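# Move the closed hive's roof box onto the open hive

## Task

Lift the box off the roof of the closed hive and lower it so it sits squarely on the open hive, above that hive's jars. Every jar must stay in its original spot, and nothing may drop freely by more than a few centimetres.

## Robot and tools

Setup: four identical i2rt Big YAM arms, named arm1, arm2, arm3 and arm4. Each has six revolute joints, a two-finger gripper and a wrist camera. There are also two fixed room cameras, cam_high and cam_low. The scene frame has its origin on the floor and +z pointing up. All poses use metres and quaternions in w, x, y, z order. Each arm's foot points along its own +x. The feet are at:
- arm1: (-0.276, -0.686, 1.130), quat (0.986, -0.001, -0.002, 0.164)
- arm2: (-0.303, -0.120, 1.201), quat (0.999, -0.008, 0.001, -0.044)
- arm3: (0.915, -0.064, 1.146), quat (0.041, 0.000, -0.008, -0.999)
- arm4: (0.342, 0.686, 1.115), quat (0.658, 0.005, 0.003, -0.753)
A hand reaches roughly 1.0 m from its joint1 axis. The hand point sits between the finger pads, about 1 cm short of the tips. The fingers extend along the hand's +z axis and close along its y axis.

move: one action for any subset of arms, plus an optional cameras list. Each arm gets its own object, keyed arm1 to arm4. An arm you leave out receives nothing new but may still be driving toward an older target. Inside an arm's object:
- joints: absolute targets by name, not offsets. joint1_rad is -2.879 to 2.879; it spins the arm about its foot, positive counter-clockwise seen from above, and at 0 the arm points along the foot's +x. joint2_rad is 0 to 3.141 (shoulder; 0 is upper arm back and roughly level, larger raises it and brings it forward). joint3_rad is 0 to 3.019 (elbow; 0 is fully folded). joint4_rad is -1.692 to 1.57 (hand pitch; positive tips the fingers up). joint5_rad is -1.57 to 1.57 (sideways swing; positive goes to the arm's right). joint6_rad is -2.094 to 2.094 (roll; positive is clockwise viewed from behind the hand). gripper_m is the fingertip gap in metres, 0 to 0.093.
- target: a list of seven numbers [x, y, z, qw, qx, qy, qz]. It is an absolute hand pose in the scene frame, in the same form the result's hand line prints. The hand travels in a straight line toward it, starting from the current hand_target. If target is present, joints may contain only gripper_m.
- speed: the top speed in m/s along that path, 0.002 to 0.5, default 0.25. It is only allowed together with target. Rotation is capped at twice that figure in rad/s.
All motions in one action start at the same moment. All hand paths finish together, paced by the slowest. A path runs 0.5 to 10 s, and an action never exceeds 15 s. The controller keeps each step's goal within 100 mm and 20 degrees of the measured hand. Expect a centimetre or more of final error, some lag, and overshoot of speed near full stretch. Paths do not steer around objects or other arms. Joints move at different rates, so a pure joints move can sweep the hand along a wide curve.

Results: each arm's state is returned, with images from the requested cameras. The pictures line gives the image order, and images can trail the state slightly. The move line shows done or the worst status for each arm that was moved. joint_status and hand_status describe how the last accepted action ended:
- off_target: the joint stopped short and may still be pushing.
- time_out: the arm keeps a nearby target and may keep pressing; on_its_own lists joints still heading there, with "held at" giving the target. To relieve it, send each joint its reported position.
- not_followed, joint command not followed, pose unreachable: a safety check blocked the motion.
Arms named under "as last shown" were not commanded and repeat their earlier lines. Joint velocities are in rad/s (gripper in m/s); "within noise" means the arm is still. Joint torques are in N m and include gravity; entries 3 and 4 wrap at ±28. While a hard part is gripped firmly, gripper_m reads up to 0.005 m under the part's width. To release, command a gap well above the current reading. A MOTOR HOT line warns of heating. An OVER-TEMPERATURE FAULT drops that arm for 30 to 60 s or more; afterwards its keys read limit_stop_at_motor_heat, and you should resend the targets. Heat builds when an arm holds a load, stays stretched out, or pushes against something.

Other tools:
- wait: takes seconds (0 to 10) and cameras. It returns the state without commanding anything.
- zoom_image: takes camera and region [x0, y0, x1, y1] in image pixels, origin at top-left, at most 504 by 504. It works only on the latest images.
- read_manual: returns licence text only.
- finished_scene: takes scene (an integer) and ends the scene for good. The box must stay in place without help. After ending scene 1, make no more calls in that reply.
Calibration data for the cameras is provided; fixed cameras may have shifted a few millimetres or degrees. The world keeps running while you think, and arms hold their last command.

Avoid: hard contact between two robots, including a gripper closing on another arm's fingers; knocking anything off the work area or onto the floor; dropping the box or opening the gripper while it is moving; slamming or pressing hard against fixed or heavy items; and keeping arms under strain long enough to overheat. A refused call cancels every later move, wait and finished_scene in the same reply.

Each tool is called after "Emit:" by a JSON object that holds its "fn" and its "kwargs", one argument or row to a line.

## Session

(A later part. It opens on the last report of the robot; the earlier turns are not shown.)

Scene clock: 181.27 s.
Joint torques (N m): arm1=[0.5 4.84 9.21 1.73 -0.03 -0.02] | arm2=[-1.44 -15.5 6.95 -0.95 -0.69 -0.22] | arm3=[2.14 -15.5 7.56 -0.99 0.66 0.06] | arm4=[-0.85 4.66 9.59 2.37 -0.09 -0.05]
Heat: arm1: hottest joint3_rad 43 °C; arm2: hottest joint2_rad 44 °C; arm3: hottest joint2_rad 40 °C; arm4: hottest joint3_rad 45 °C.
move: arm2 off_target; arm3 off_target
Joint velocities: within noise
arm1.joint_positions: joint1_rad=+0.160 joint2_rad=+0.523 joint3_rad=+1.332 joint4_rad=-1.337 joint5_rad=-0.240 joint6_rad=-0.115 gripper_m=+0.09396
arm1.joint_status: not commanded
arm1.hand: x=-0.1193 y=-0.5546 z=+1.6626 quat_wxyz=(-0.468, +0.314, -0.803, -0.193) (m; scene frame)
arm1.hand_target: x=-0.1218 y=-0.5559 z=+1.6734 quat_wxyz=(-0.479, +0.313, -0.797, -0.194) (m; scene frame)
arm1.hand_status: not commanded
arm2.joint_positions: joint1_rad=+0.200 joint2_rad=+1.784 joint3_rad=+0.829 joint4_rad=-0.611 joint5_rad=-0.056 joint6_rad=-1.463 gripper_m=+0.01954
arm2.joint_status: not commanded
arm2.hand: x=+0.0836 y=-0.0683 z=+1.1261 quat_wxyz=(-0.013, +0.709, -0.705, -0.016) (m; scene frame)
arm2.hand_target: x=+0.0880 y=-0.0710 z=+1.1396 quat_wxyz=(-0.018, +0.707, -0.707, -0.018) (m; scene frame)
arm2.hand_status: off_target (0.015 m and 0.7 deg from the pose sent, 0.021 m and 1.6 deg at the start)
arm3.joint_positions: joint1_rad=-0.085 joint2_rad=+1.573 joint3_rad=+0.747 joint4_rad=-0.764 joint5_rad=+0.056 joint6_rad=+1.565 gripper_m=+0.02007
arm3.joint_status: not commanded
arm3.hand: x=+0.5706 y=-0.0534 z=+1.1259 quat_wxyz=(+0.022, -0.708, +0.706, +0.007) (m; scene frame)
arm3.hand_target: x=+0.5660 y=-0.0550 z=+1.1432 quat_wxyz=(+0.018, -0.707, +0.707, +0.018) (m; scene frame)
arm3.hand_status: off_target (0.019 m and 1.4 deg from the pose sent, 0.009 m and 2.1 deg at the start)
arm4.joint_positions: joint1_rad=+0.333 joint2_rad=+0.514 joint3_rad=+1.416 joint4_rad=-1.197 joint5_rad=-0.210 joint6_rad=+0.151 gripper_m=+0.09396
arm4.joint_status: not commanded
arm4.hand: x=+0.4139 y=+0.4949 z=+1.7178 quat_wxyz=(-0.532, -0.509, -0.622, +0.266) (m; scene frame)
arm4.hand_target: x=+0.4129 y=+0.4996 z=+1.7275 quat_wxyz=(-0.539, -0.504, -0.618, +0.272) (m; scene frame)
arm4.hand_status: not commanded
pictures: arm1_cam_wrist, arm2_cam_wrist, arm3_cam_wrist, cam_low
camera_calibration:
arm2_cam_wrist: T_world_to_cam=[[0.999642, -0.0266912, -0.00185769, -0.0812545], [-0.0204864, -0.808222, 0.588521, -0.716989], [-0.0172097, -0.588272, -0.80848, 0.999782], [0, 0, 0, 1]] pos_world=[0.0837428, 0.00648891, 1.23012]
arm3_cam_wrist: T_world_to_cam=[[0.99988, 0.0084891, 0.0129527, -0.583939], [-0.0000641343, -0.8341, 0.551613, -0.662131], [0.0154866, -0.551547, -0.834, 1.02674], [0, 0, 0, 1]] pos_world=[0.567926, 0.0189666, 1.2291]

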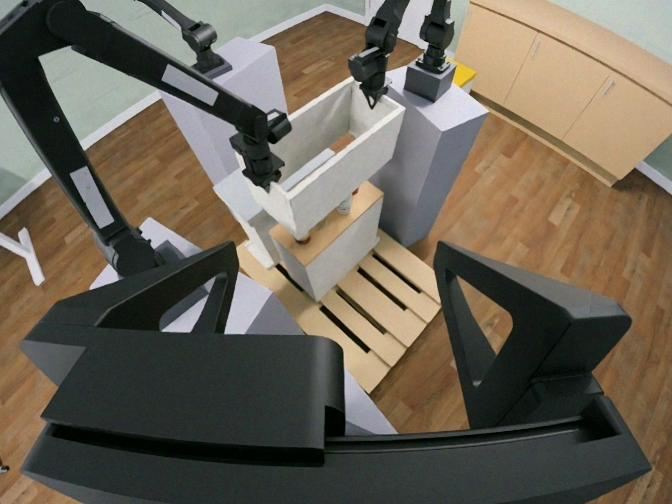

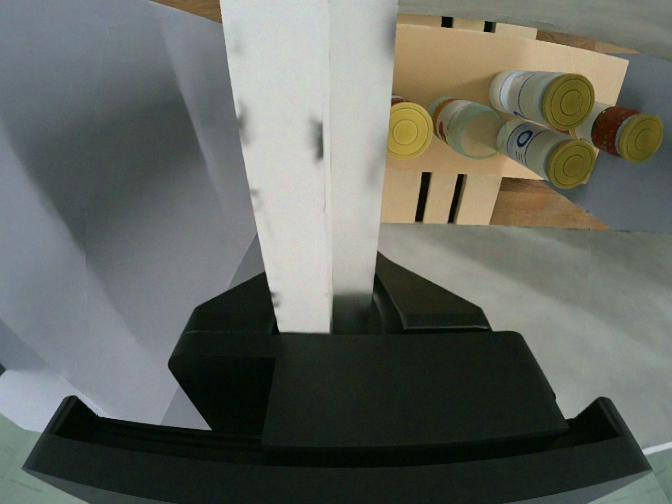

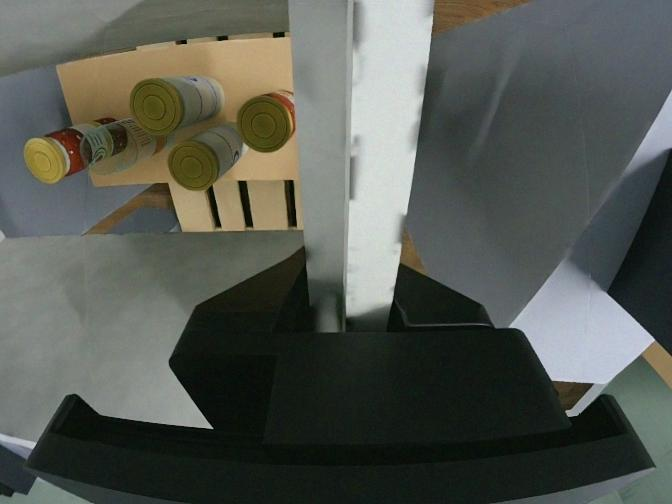

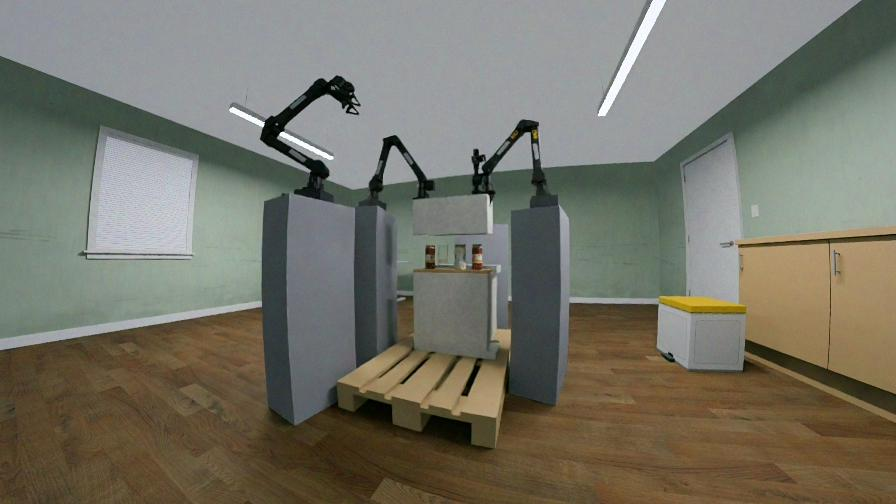

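Emit:
{"fn": "move", "kwargs": {
  "arm2": {"target":[0.088,-0.071,1.08,-0.018,0.707,-0.707,-0.018],"speed":0.05},
  "arm3": {"target":[0.566,-0.055,1.084,-0.018,0.707,-0.707,-0.018],"speed":0.05},
  "cameras": ["arm1_cam_wrist","arm2_cam_wrist","arm3_cam_wrist","cam_low"]
}}

Emit:
{"fn": "zoom_image", "kwargs": {
  "camera": "arm1_cam_wrist",
  "region": [200, 80, 440, 320]
}}

Emit:
{"fn": "zoom_image", "kwargs": {
  "camera": "arm2_cam_wrist",
  "region": [340, 0, 672, 260]
}}

Emit:
{"fn": "zoom_image", "kwargs": {
  "camera": "arm3_cam_wrist",
  "region": [0, 0, 332, 260]
}}

Emit:
{"fn": "zoom_image", "kwargs": {
  "camera": "cam_low",
  "region": [400, 190, 520, 290]
}}

Scene clock: 203.73 s.
Joint torques (N m): arm1=[0.5 4.84 9.18 1.73 -0.03 -0.02] | arm2=[-1.03 -16.32 4.64 -0.46 -0.7 -0.19] | arm3=[1.9 -16.26 5.63 -0.76 0.66 0.04] | arm4=[-1.08 5.07 9.63 2.35 -0.11 -0.06]
Heat: arm1: hottest joint3_rad 43 °C; arm2: hottest joint2_rad 42 °C; arm3: hottest joint1_rad 37 °C; arm4: hottest joint3_rad 45 °C.
move: arm2 off_target; arm3 off_target
Joint velocities: within noise
arm1, arm4: as last shown
arm2.joint_positions: joint1_rad=+0.200 joint2_rad=+1.939 joint3_rad=+0.829 joint4_rad=-0.454 joint5_rad=-0.056 joint6_rad=-1.463 gripper_m=+0.01953
arm2.joint_status: not commanded
arm2.hand: x=+0.0862 y=-0.0689 z=+1.0687 quat_wxyz=(-0.013, +0.709, -0.705, -0.015) (m; scene frame)
arm2.hand_target: x=+0.0880 y=-0.0710 z=+1.0796 quat_wxyz=(-0.018, +0.707, -0.707, -0.018) (m; scene frame)
arm2.hand_status: off_target (0.012 m and 0.7 deg from the pose sent, 0.046 m and 0.7 deg at the start)
arm3.joint_positions: joint1_rad=-0.085 joint2_rad=+1.722 joint3_rad=+0.709 joint4_rad=-0.579 joint5_rad=+0.057 joint6_rad=+1.565 gripper_m=+0.02007
arm3.joint_status: not commanded
arm3.hand: x=+0.5727 y=-0.0543 z=+1.0683 quat_wxyz=(+0.023, -0.708, +0.706, +0.006) (m; scene frame)
arm3.hand_target: x=+0.5661 y=-0.0550 z=+1.0833 quat_wxyz=(+0.018, -0.707, +0.707, +0.018) (m; scene frame)
arm3.hand_status: off_target (0.017 m and 1.5 deg from the pose sent, 0.042 m and 1.4 deg at the start)
pictures: arm1_cam_wrist, arm2_cam_wrist, arm3_cam_wrist, cam_low
camera_calibration:
arm2_cam_wrist: T_world_to_cam=[[0.999643, -0.0266975, -0.000422019, -0.0854579], [-0.0213404, -0.808353, 0.588311, -0.683265], [-0.0160476, -0.588092, -0.808635, 0.953064], [0, 0, 0, 1]] pos_world=[0.0861406, 0.00588857, 1.17262]
arm3_cam_wrist: T_world_to_cam=[[0.999842, 0.00853903, 0.0155621, -0.588119], [-0.00145526, -0.834313, 0.55129, -0.630018], [0.0176912, -0.551225, -0.834169, 0.977053], [0, 0, 0, 1]] pos_world=[0.569824, 0.0179663, 1.1715]

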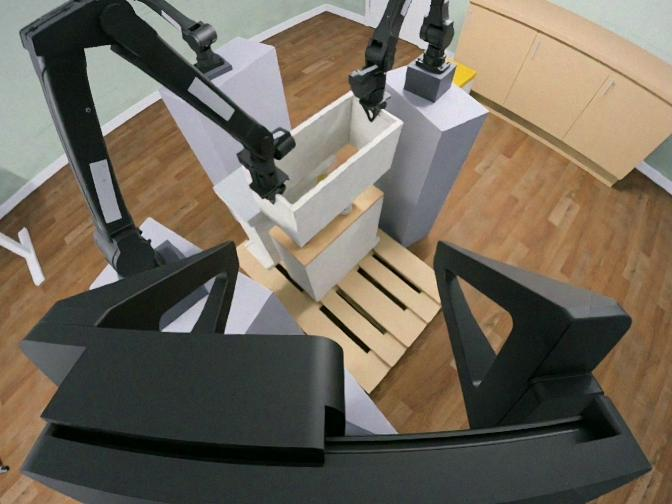

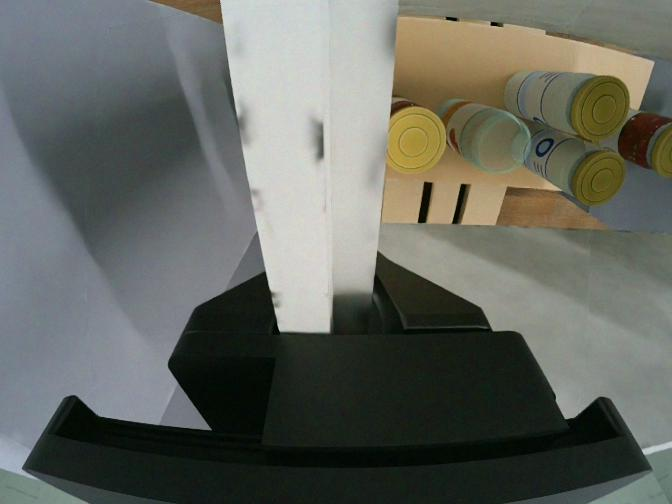

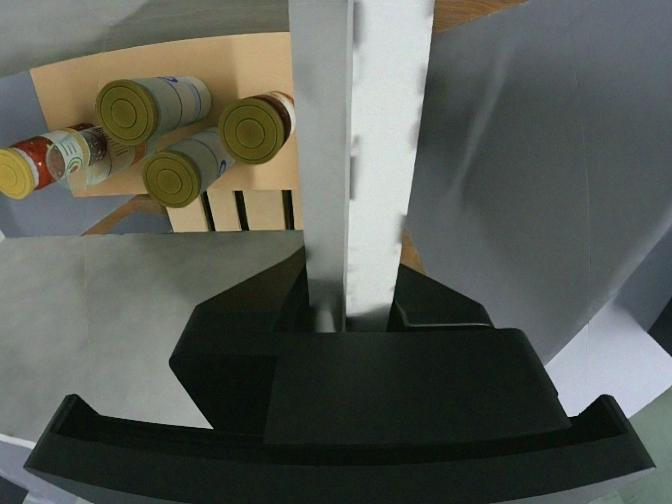

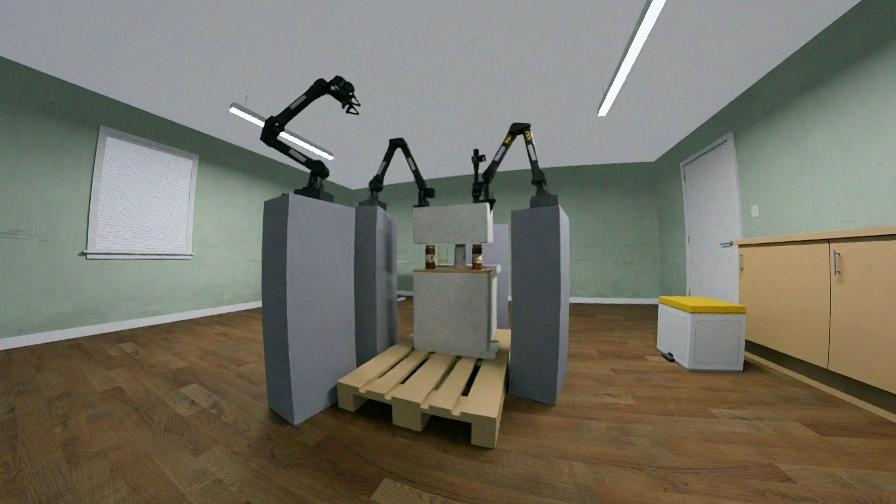

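Scaled by 2.100 from the camera's 672x504 image, which has a finer 960x720 frame.

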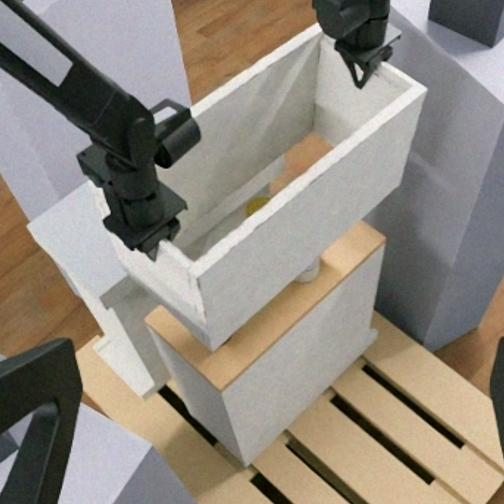

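Scaled by 1.518 from the camera's 672x504 image, which has a finer 960x720 frame.

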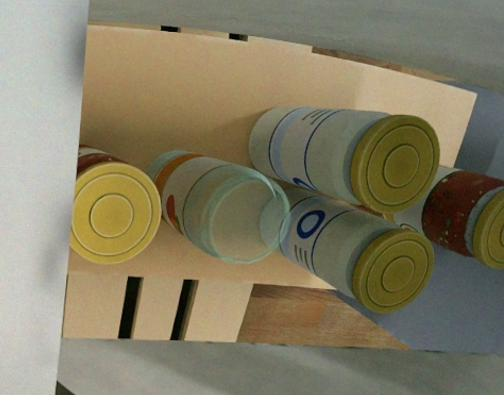

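Scaled by 1.518 from the camera's 672x504 image, which has a finer 960x720 frame.

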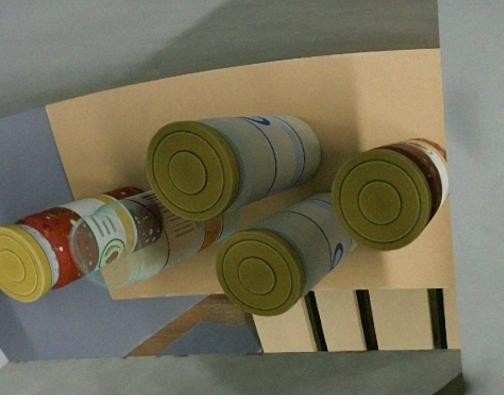

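Scaled by 4.200.

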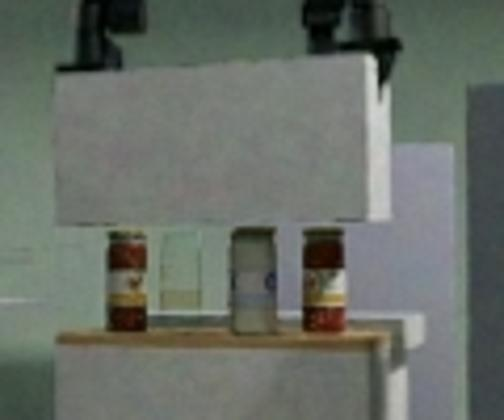

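Emit:
{"fn": "move", "kwargs": {
  "arm2": {"target":[0.082,-0.071,1.065,-0.018,0.707,-0.707,-0.018],"speed":0.04},
  "arm3": {"target":[0.560,-0.055,1.069,-0.018,0.707,-0.707,-0.018],"speed":0.04},
  "cameras": ["arm2_cam_wrist","arm3_cam_wrist"]
}}

Emit:
{"fn": "zoom_image", "kwargs": {
  "camera": "arm2_cam_wrist",
  "region": [340, 0, 672, 260]
}}

Emit:
{"fn": "zoom_image", "kwargs": {
  "camera": "arm3_cam_wrist",
  "region": [0, 0, 332, 260]
}}

Scene clock: 208.53 s.
Joint torques (N m): arm1=[0.56 4.78 9.22 1.76 -0.03 -0.02] | arm2=[-0.85 -16.67 3.45 -0.29 -0.72 -0.16] | arm3=[1.85 -16.03 6.34 -0.8 0.66 0.03] | arm4=[-1.26 4.54 9.66 2.56 -0.11 -0.07]
Heat: arm1: hottest joint3_rad 43 °C; arm2: hottest joint2_rad 42 °C; arm3: hottest joint1_rad 37 °C; arm4: hottest joint3_rad 45 °C.
move: arm2 off_target; arm3 off_target
Joint velocities: within noise
arm1, arm4: as last shown
arm2.joint_positions: joint1_rad=+0.200 joint2_rad=+1.975 joint3_rad=+0.824 joint4_rad=-0.408 joint5_rad=-0.057 joint6_rad=-1.463 gripper_m=+0.01950
arm2.joint_status: not commanded
arm2.hand: x=+0.0846 y=-0.0693 z=+1.0547 quat_wxyz=(-0.015, +0.709, -0.705, -0.014) (m; scene frame)
arm2.hand_target: x=+0.0820 y=-0.0709 z=+1.0645 quat_wxyz=(-0.018, +0.707, -0.707, -0.018) (m; scene frame)
arm2.hand_status: off_target (0.011 m and 0.6 deg from the pose sent, 0.006 m and 0.7 deg at the start)
arm3.joint_positions: joint1_rad=-0.085 joint2_rad=+1.768 joint3_rad=+0.708 joint4_rad=-0.534 joint5_rad=+0.057 joint6_rad=+1.565 gripper_m=+0.02007
arm3.joint_status: not commanded
arm3.hand: x=+0.5716 y=-0.0545 z=+1.0534 quat_wxyz=(+0.023, -0.708, +0.706, +0.005) (m; scene frame)
arm3.hand_target: x=+0.5602 y=-0.0550 z=+1.0685 quat_wxyz=(+0.018, -0.707, +0.707, +0.018) (m; scene frame)
arm3.hand_status: off_target (0.019 m and 1.6 deg from the pose sent, 0.013 m and 1.5 deg at the start)
pictures: arm2_cam_wrist, arm3_cam_wrist
camera_calibration:
arm2_cam_wrist: T_world_to_cam=[[0.999638, -0.0266123, 0.00404701, -0.0885465], [-0.0239121, -0.808865, 0.587508, -0.674309], [-0.0123614, -0.587392, -0.809208, 0.941907], [0, 0, 0, 1]] pos_world=[0.0840336, 0.00548726, 1.15872]
arm3_cam_wrist: T_world_to_cam=[[0.999829, 0.00859238, 0.0163674, -0.587509], [-0.0018546, -0.834317, 0.551282, -0.621736], [0.0183924, -0.551218, -0.834158, 0.964125], [0, 0, 0, 1]] pos_world=[0.568523, 0.0177663, 1.1566]

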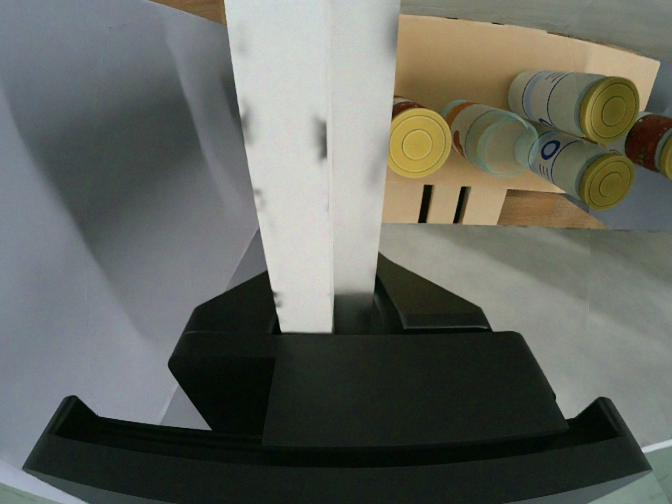

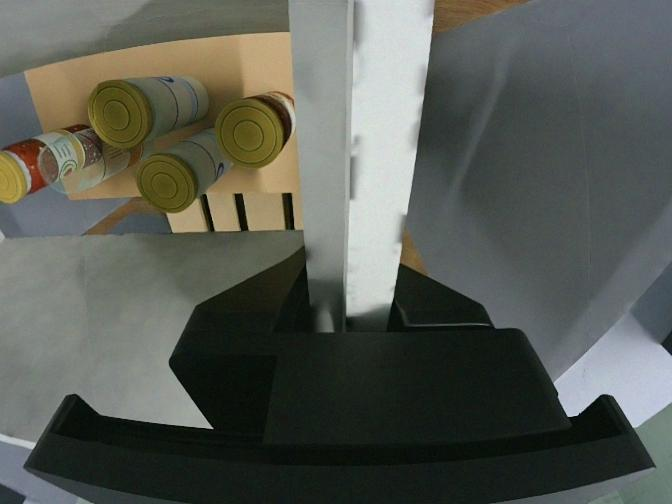

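Scaled by 1.518 from the camera's 672x504 image, which has a finer 960x720 frame.

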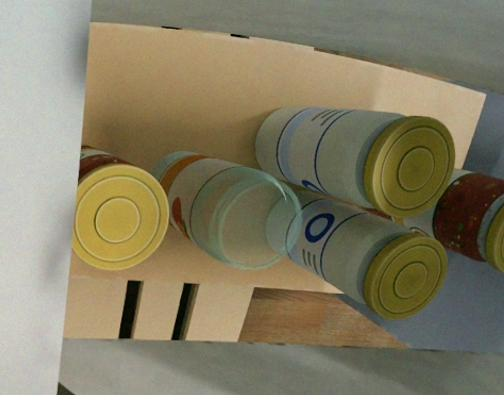

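Scaled by 1.518 from the camera's 672x504 image, which has a finer 960x720 frame.

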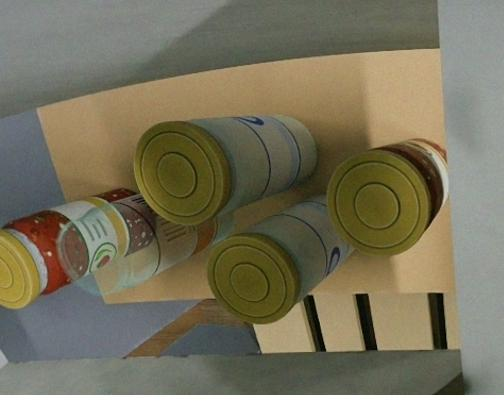

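Emit:
{"fn": "move", "kwargs": {
  "arm2": {"target":[0.072,-0.071,1.070,-0.018,0.707,-0.707,-0.018],"speed":0.04},
  "arm3": {"target":[0.550,-0.055,1.074,-0.018,0.707,-0.707,-0.018],"speed":0.04},
  "cameras": ["arm2_cam_wrist","arm3_cam_wrist"]
}}

Emit:
{"fn": "zoom_image", "kwargs": {
  "camera": "arm2_cam_wrist",
  "region": [340, 0, 672, 260]
}}

Emit:
{"fn": "zoom_image", "kwargs": {
  "camera": "arm3_cam_wrist",
  "region": [0, 0, 332, 260]
}}

Scene clock: 211.47 s.
Joint torques (N m): arm1=[0.44 4.84 9.21 1.76 -0.04 -0.02] | arm2=[-1.08 -18.67 2.55 -0.83 -0.68 -0.12] | arm3=[1.85 -16.97 7.36 -1.65 0.65 0.03] | arm4=[-0.97 5.48 9.72 2.28 -0.1 -0.07]
Heat: arm1: hottest joint3_rad 43 °C; arm2: hottest joint2_rad 42 °C; arm3: hottest joint1_rad 37 °C; arm4: hottest joint3_rad 45 °C.
move: arm2 off_target; arm3 off_target
Joint velocities: within noise
arm1, arm4: as last shown
arm2.joint_positions: joint1_rad=+0.200 joint2_rad=+1.975 joint3_rad=+0.804 joint4_rad=-0.391 joint5_rad=-0.057 joint6_rad=-1.463 gripper_m=+0.01950
arm2.joint_status: not commanded
arm2.hand: x=+0.0768 y=-0.0702 z=+1.0517 quat_wxyz=(-0.014, +0.709, -0.705, -0.015) (m; scene frame)
arm2.hand_target: x=+0.0722 y=-0.0709 z=+1.0685 quat_wxyz=(-0.018, +0.707, -0.707, -0.018) (m; scene frame)
arm2.hand_status: off_target (0.019 m and 0.6 deg from the pose sent, 0.020 m and 0.6 deg at the start)
arm3.joint_positions: joint1_rad=-0.085 joint2_rad=+1.779 joint3_rad=+0.728 joint4_rad=-0.540 joint5_rad=+0.057 joint6_rad=+1.565 gripper_m=+0.02007
arm3.joint_status: not commanded
arm3.hand: x=+0.5642 y=-0.0545 z=+1.0532 quat_wxyz=(+0.022, -0.708, +0.706, +0.006) (m; scene frame)
arm3.hand_target: x=+0.5504 y=-0.0550 z=+1.0732 quat_wxyz=(+0.018, -0.707, +0.707, +0.018) (m; scene frame)
arm3.hand_status: off_target (0.025 m and 1.4 deg from the pose sent, 0.030 m and 1.6 deg at the start)
pictures: arm2_cam_wrist, arm3_cam_wrist
camera_calibration:
arm2_cam_wrist: T_world_to_cam=[[0.999645, -0.0266483, 0.000729486, -0.0773323], [-0.0219858, -0.808648, 0.587881, -0.67403], [-0.0150762, -0.587688, -0.808947, 0.938766], [0, 0, 0, 1]] pos_world=[0.0766387, 0.00458782, 1.15572]
arm3_cam_wrist: T_world_to_cam=[[0.99987, 0.00848419, 0.0136767, -0.577321], [-0.000461736, -0.834303, 0.551306, -0.622505], [0.0160879, -0.551241, -0.834191, 0.965505], [0, 0, 0, 1]] pos_world=[0.561426, 0.0177663, 1.1565]

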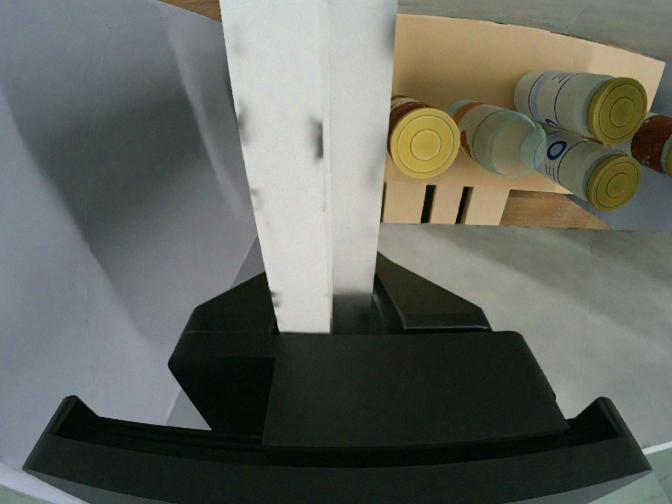

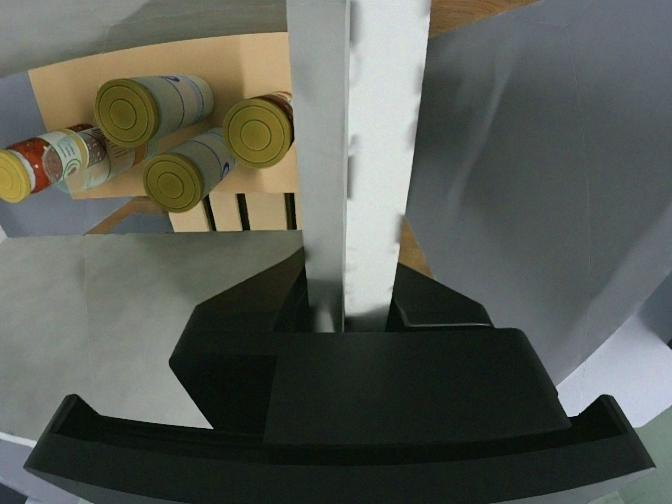

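Scaled by 1.518 from the camera's 672x504 image, which has a finer 960x720 frame.

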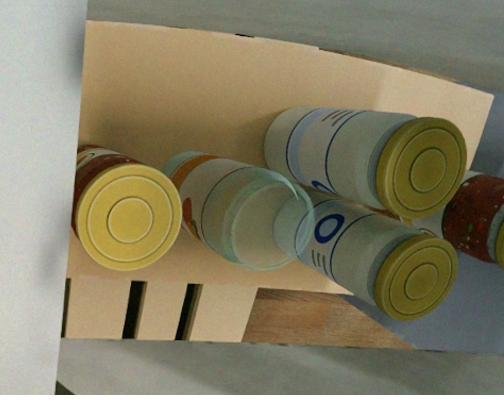

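Scaled by 1.518 from the camera's 672x504 image, which has a finer 960x720 frame.

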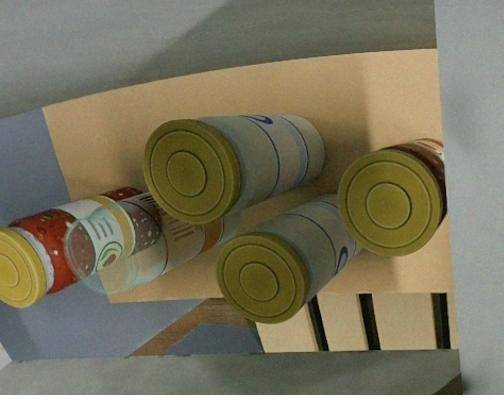

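Emit:
{"fn": "move", "kwargs": {
  "arm2": {"target":[0.0815,-0.071,1.062,-0.018,0.707,-0.707,-0.018],"speed":0.04},
  "arm3": {"target":[0.5595,-0.055,1.066,-0.018,0.707,-0.707,-0.018],"speed":0.04},
  "cameras": ["arm2_cam_wrist","arm3_cam_wrist"]
}}

Emit:
{"fn": "zoom_image", "kwargs": {
  "camera": "arm2_cam_wrist",
  "region": [340, 0, 672, 260]
}}

Emit:
{"fn": "zoom_image", "kwargs": {
  "camera": "arm3_cam_wrist",
  "region": [0, 0, 332, 260]
}}

Scene clock: 215.50 s.
Joint torques (N m): arm1=[0.5 4.84 9.21 1.74 -0.03 -0.02] | arm2=[-0.91 -16.26 4.92 -0.77 -0.7 -0.13] | arm3=[1.85 -16.85 4.93 -0.58 0.66 0.03] | arm4=[-1.32 5.54 9.62 2.33 -0.1 -0.06]
Heat: arm1: hottest joint3_rad 43 °C; arm2: hottest joint2_rad 42 °C; arm3: hottest joint1_rad 37 °C; arm4: hottest joint3_rad 45 °C.
move: arm2 off_target; arm3 off_target
Joint velocities: within noise
arm1, arm4: as last shown
arm2.joint_positions: joint1_rad=+0.200 joint2_rad=+1.975 joint3_rad=+0.805 joint4_rad=-0.390 joint5_rad=-0.057 joint6_rad=-1.463 gripper_m=+0.01950
arm2.joint_status: not commanded
arm2.hand: x=+0.0774 y=-0.0701 z=+1.0517 quat_wxyz=(-0.015, +0.709, -0.705, -0.014) (m; scene frame)
arm2.hand_target: x=+0.0816 y=-0.0710 z=+1.0618 quat_wxyz=(-0.018, +0.707, -0.707, -0.018) (m; scene frame)
arm2.hand_status: off_target (0.011 m and 0.6 deg from the pose sent, 0.011 m and 0.6 deg at the start)
arm3.joint_positions: joint1_rad=-0.085 joint2_rad=+1.783 joint3_rad=+0.725 joint4_rad=-0.530 joint5_rad=+0.057 joint6_rad=+1.565 gripper_m=+0.02007
arm3.joint_status: not commanded
arm3.hand: x=+0.5643 y=-0.0545 z=+1.0513 quat_wxyz=(+0.021, -0.708, +0.706, +0.007) (m; scene frame)
arm3.hand_target: x=+0.5596 y=-0.0550 z=+1.0654 quat_wxyz=(+0.018, -0.707, +0.707, +0.018) (m; scene frame)
arm3.hand_status: off_target (0.015 m and 1.3 deg from the pose sent, 0.014 m and 1.4 deg at the start)
pictures: arm2_cam_wrist, arm3_cam_wrist
camera_calibration:
arm2_cam_wrist: T_world_to_cam=[[0.999653, -0.0262412, 0.00225297, -0.0795918], [-0.0225543, -0.80874, 0.587734, -0.673746], [-0.0136008, -0.587581, -0.809051, 0.938699], [0, 0, 0, 1]] pos_world=[0.0771354, 0.00458766, 1.15562]
arm3_cam_wrist: T_world_to_cam=[[0.999903, 0.00842952, 0.0110698, -0.574704], [0.000931621, -0.834367, 0.551208, -0.622126], [0.0138827, -0.551144, -0.834294, 0.96527], [0, 0, 0, 1]] pos_world=[0.561828, 0.0177663, 1.1546]

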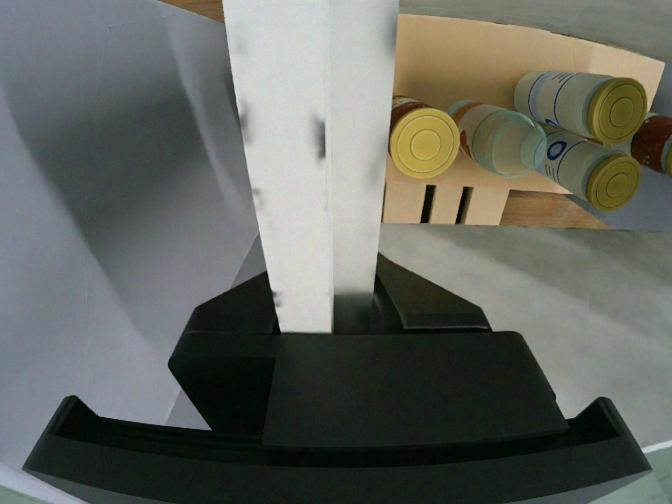

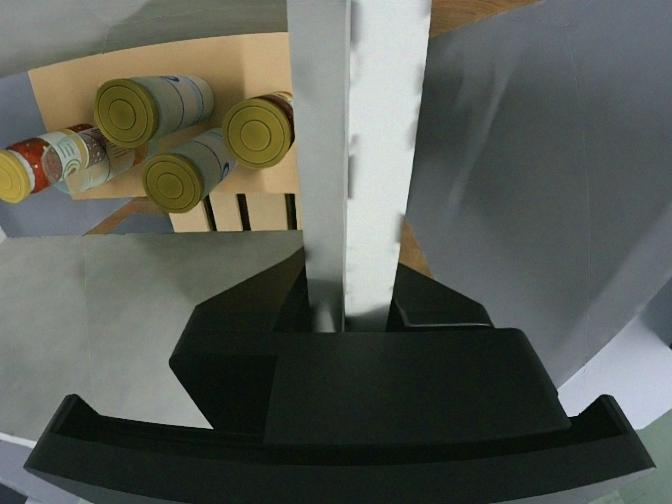

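Scaled by 1.518 from the camera's 672x504 image, which has a finer 960x720 frame.

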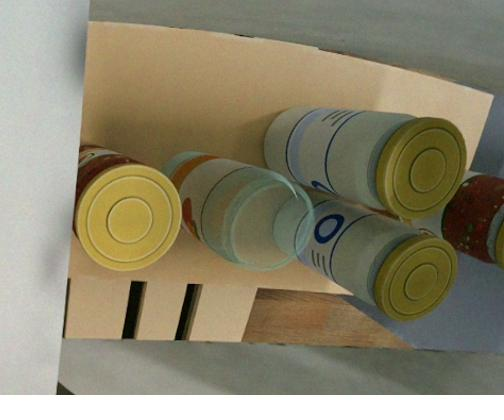

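Scaled by 1.518 from the camera's 672x504 image, which has a finer 960x720 frame.

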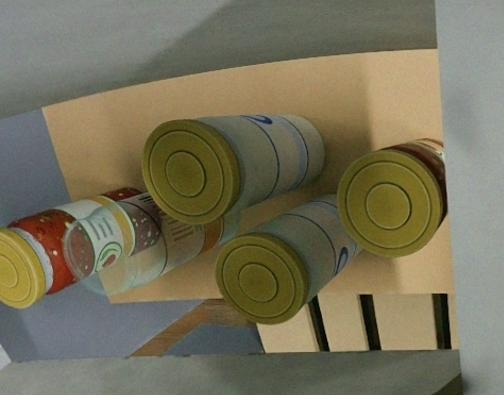

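Emit:
{"fn": "move", "kwargs": {
  "arm2": {"target":[0.085,-0.071,1.047,-0.018,0.707,-0.707,-0.018],"speed":0.04},
  "arm3": {"target":[0.566,-0.055,1.051,-0.018,0.707,-0.707,-0.018],"speed":0.04},
  "cameras": ["arm2_cam_wrist","arm3_cam_wrist"]
}}

Emit:
{"fn": "zoom_image", "kwargs": {
  "camera": "arm2_cam_wrist",
  "region": [340, 0, 672, 260]
}}

Emit:
{"fn": "zoom_image", "kwargs": {
  "camera": "arm3_cam_wrist",
  "region": [0, 0, 332, 260]
}}

Scene clock: 218.53 s.
Joint torques (N m): arm1=[0.5 4.78 9.2 1.74 -0.03 -0.02] | arm2=[-0.97 -16.56 4.07 -0.46 -0.7 -0.15] | arm3=[1.79 -16.85 4.16 -0.47 0.66 0.02] | arm4=[-1.2 5.36 9.59 2.41 -0.09 -0.06]
Heat: arm1: hottest joint3_rad 43 °C; arm2: hottest joint2_rad 42 °C; arm3: hottest joint1_rad 37 °C; arm4: hottest joint3_rad 45 °C.
move: arm2 done; arm3 off_target
Joint velocities: within noise
arm1, arm4: as last shown
arm2.joint_positions: joint1_rad=+0.200 joint2_rad=+2.022 joint3_rad=+0.825 joint4_rad=-0.363 joint5_rad=-0.057 joint6_rad=-1.463 gripper_m=+0.01950
arm2.joint_status: not commanded
arm2.hand: x=+0.0829 y=-0.0697 z=+1.0375 quat_wxyz=(-0.015, +0.709, -0.705, -0.014) (m; scene frame)
arm2.hand_target: x=+0.0850 y=-0.0710 z=+1.0468 quat_wxyz=(-0.018, +0.707, -0.707, -0.018) (m; scene frame)
arm2.hand_status: done (0.010 m and 0.6 deg from the pose sent, 0.009 m and 0.6 deg at the start)
arm3.joint_positions: joint1_rad=-0.085 joint2_rad=+1.816 joint3_rad=+0.706 joint4_rad=-0.477 joint5_rad=+0.057 joint6_rad=+1.565 gripper_m=+0.02007
arm3.joint_status: not commanded
arm3.hand: x=+0.5698 y=-0.0548 z=+1.0372 quat_wxyz=(+0.020, -0.708, +0.706, +0.008) (m; scene frame)
arm3.hand_target: x=+0.5659 y=-0.0550 z=+1.0504 quat_wxyz=(+0.018, -0.707, +0.707, +0.018) (m; scene frame)
arm3.hand_status: off_target (0.014 m and 1.2 deg from the pose sent, 0.002 m and 1.3 deg at the start)
pictures: arm2_cam_wrist, arm3_cam_wrist
camera_calibration:
arm2_cam_wrist: T_world_to_cam=[[0.999651, -0.0262452, 0.00296968, -0.0857646], [-0.0229807, -0.808822, 0.587604, -0.664831], [-0.0130198, -0.587468, -0.809143, 0.927656], [0, 0, 0, 1]] pos_world=[0.0825343, 0.00498745, 1.14152]
arm3_cam_wrist: T_world_to_cam=[[0.999919, 0.00845787, 0.00948926, -0.578452], [0.00182642, -0.83436, 0.551216, -0.615072], [0.0125796, -0.551155, -0.834308, 0.953935], [0, 0, 0, 1]] pos_world=[0.567529, 0.0174663, 1.1404]

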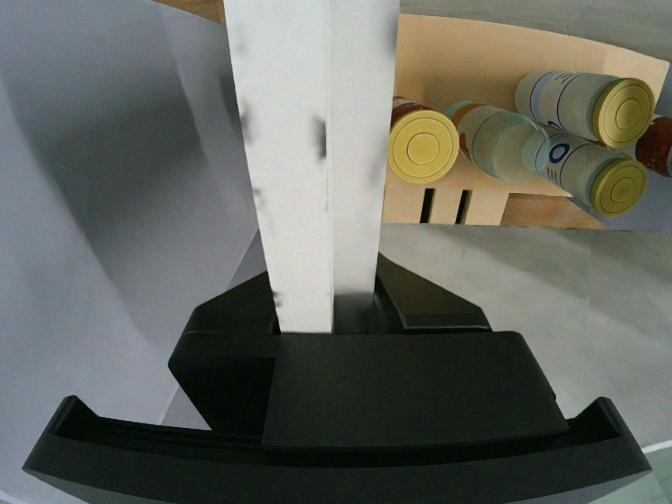

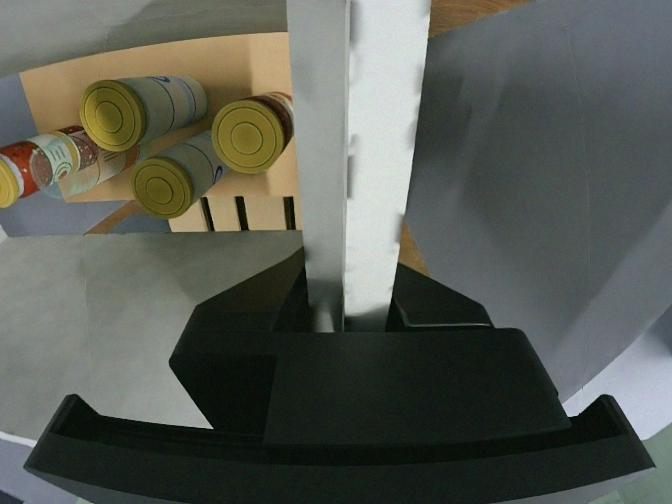

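Scaled by 1.518 from the camera's 672x504 image, which has a finer 960x720 frame.

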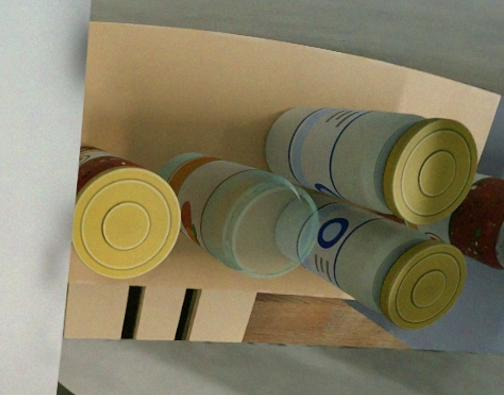

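Scaled by 1.518 from the camera's 672x504 image, which has a finer 960x720 frame.

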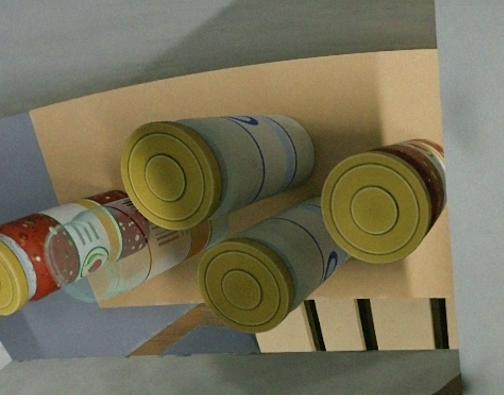

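Emit:
{"fn": "move", "kwargs": {
  "arm2": {"target":[0.082,-0.071,1.020,-0.018,0.707,-0.707,-0.018],"speed":0.04},
  "arm3": {"target":[0.562,-0.055,1.024,-0.018,0.707,-0.707,-0.018],"speed":0.04},
  "cameras": ["arm2_cam_wrist","arm3_cam_wrist","arm1_cam_wrist","cam_low"]
}}

Emit:
{"fn": "zoom_image", "kwargs": {
  "camera": "arm2_cam_wrist",
  "region": [340, 0, 672, 260]
}}

Emit:
{"fn": "zoom_image", "kwargs": {
  "camera": "arm3_cam_wrist",
  "region": [0, 0, 332, 260]
}}

Emit:
{"fn": "zoom_image", "kwargs": {
  "camera": "arm1_cam_wrist",
  "region": [200, 80, 440, 320]
}}

Emit:
{"fn": "zoom_image", "kwargs": {
  "camera": "cam_low",
  "region": [400, 190, 520, 290]
}}

Scene clock: 222.13 s.
Joint torques (N m): arm1=[0.56 4.84 9.22 1.76 -0.03 -0.01] | arm2=[-1.03 -16.97 2.91 -0.35 -0.68 -0.12] | arm3=[1.67 -16.91 4.37 -0.64 0.66 0] | arm4=[-1.03 5.54 9.59 2.41 -0.08 -0.05]
Heat: arm1: hottest joint3_rad 43 °C; arm2: hottest joint2_rad 42 °C; arm3: hottest joint1_rad 37 °C; arm4: hottest joint3_rad 45 °C.
move: arm2 done; arm3 off_target
Joint velocities: within noise
arm1, arm4: as last shown
arm2.joint_positions: joint1_rad=+0.200 joint2_rad=+2.098 joint3_rad=+0.835 joint4_rad=-0.293 joint5_rad=-0.057 joint6_rad=-1.463 gripper_m=+0.01948
arm2.joint_status: not commanded
arm2.hand: x=+0.0833 y=-0.0701 z=+1.0112 quat_wxyz=(-0.017, +0.709, -0.705, -0.013) (m; scene frame)
arm2.hand_target: x=+0.0821 y=-0.0710 z=+1.0197 quat_wxyz=(-0.018, +0.707, -0.707, -0.018) (m; scene frame)
arm2.hand_status: done (0.009 m and 0.7 deg from the pose sent, 0.018 m and 0.6 deg at the start)
arm3.joint_positions: joint1_rad=-0.085 joint2_rad=+1.897 joint3_rad=+0.706 joint4_rad=-0.397 joint5_rad=+0.057 joint6_rad=+1.565 gripper_m=+0.02007
arm3.joint_status: not commanded
arm3.hand: x=+0.5709 y=-0.0552 z=+1.0105 quat_wxyz=(+0.021, -0.708, +0.706, +0.007) (m; scene frame)
arm3.hand_target: x=+0.5621 y=-0.0550 z=+1.0236 quat_wxyz=(+0.018, -0.707, +0.707, +0.018) (m; scene frame)
arm3.hand_status: off_target (0.016 m and 1.3 deg from the pose sent, 0.015 m and 1.2 deg at the start)
pictures: arm1_cam_wrist, arm2_cam_wrist, arm3_cam_wrist, cam_low
camera_calibration:
arm2_cam_wrist: T_world_to_cam=[[0.99963, -0.0262447, 0.00714464, -0.0903449], [-0.0254386, -0.809091, 0.587132, -0.648971], [-0.00962843, -0.587097, -0.809459, 0.906213], [0, 0, 0, 1]] pos_world=[0.082528, 0.00458675, 1.11522]
arm3_cam_wrist: T_world_to_cam=[[0.999899, 0.00842938, 0.0114303, -0.581245], [0.000732831, -0.834369, 0.551206, -0.600111], [0.0141834, -0.551142, -0.834291, 0.930579], [0, 0, 0, 1]] pos_world=[0.568427, 0.0170663, 1.1138]

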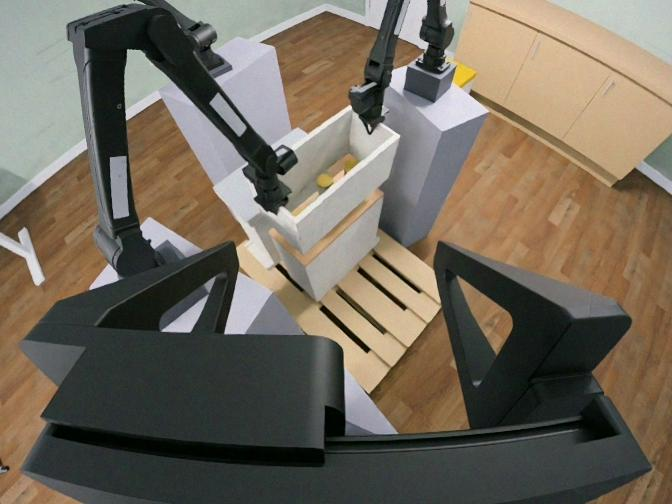

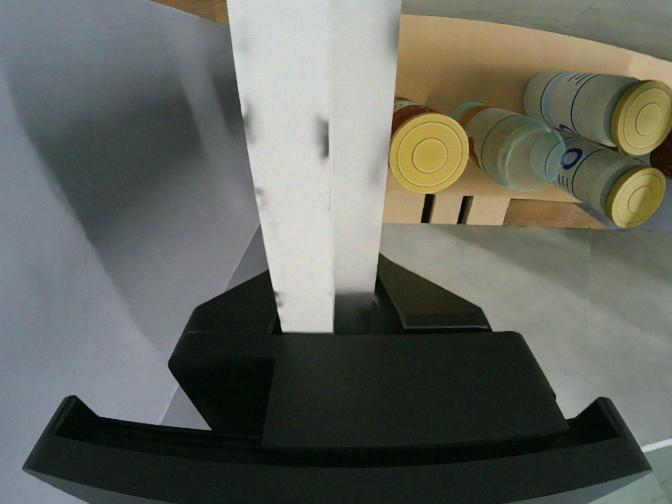

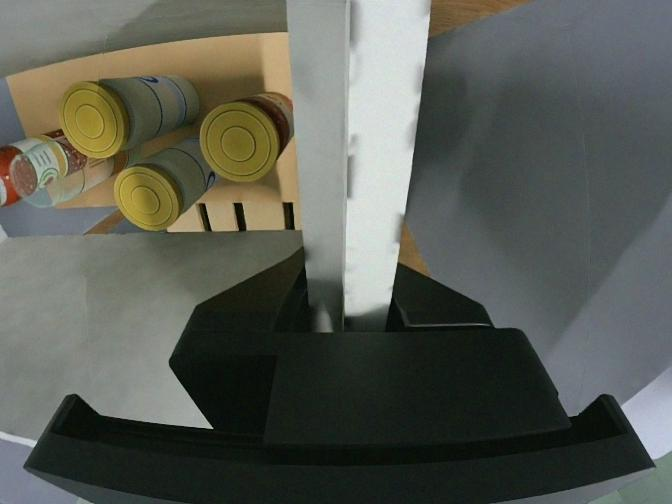

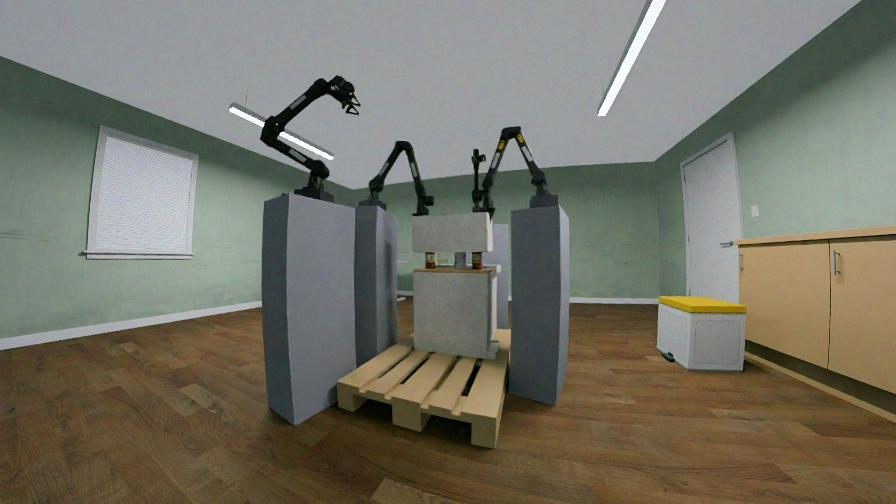

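Scaled by 1.518 from the camera's 672x504 image, which has a finer 960x720 frame.

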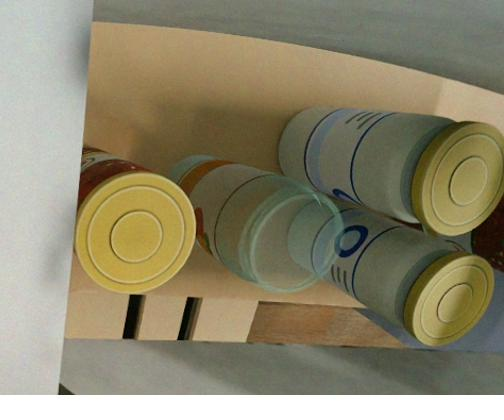

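Scaled by 1.518 from the camera's 672x504 image, which has a finer 960x720 frame.

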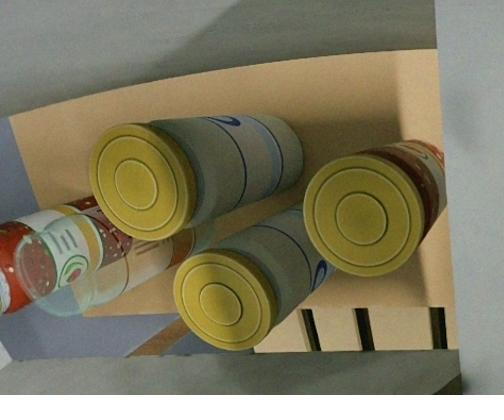

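Scaled by 2.100 from the camera's 672x504 image, which has a finer 960x720 frame.

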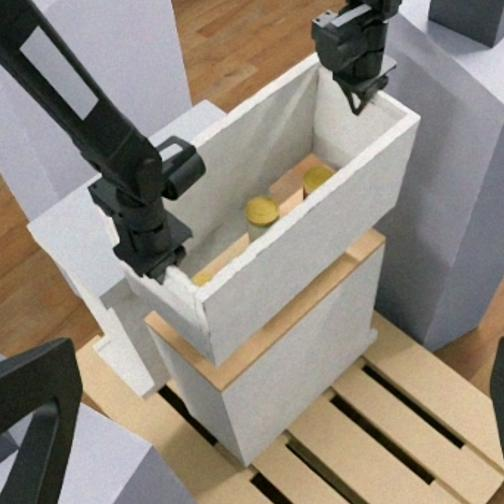

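Scaled by 4.200.

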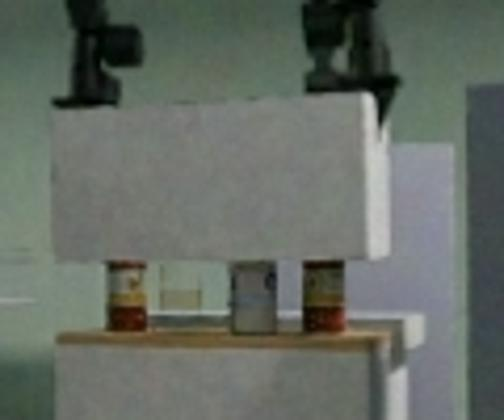

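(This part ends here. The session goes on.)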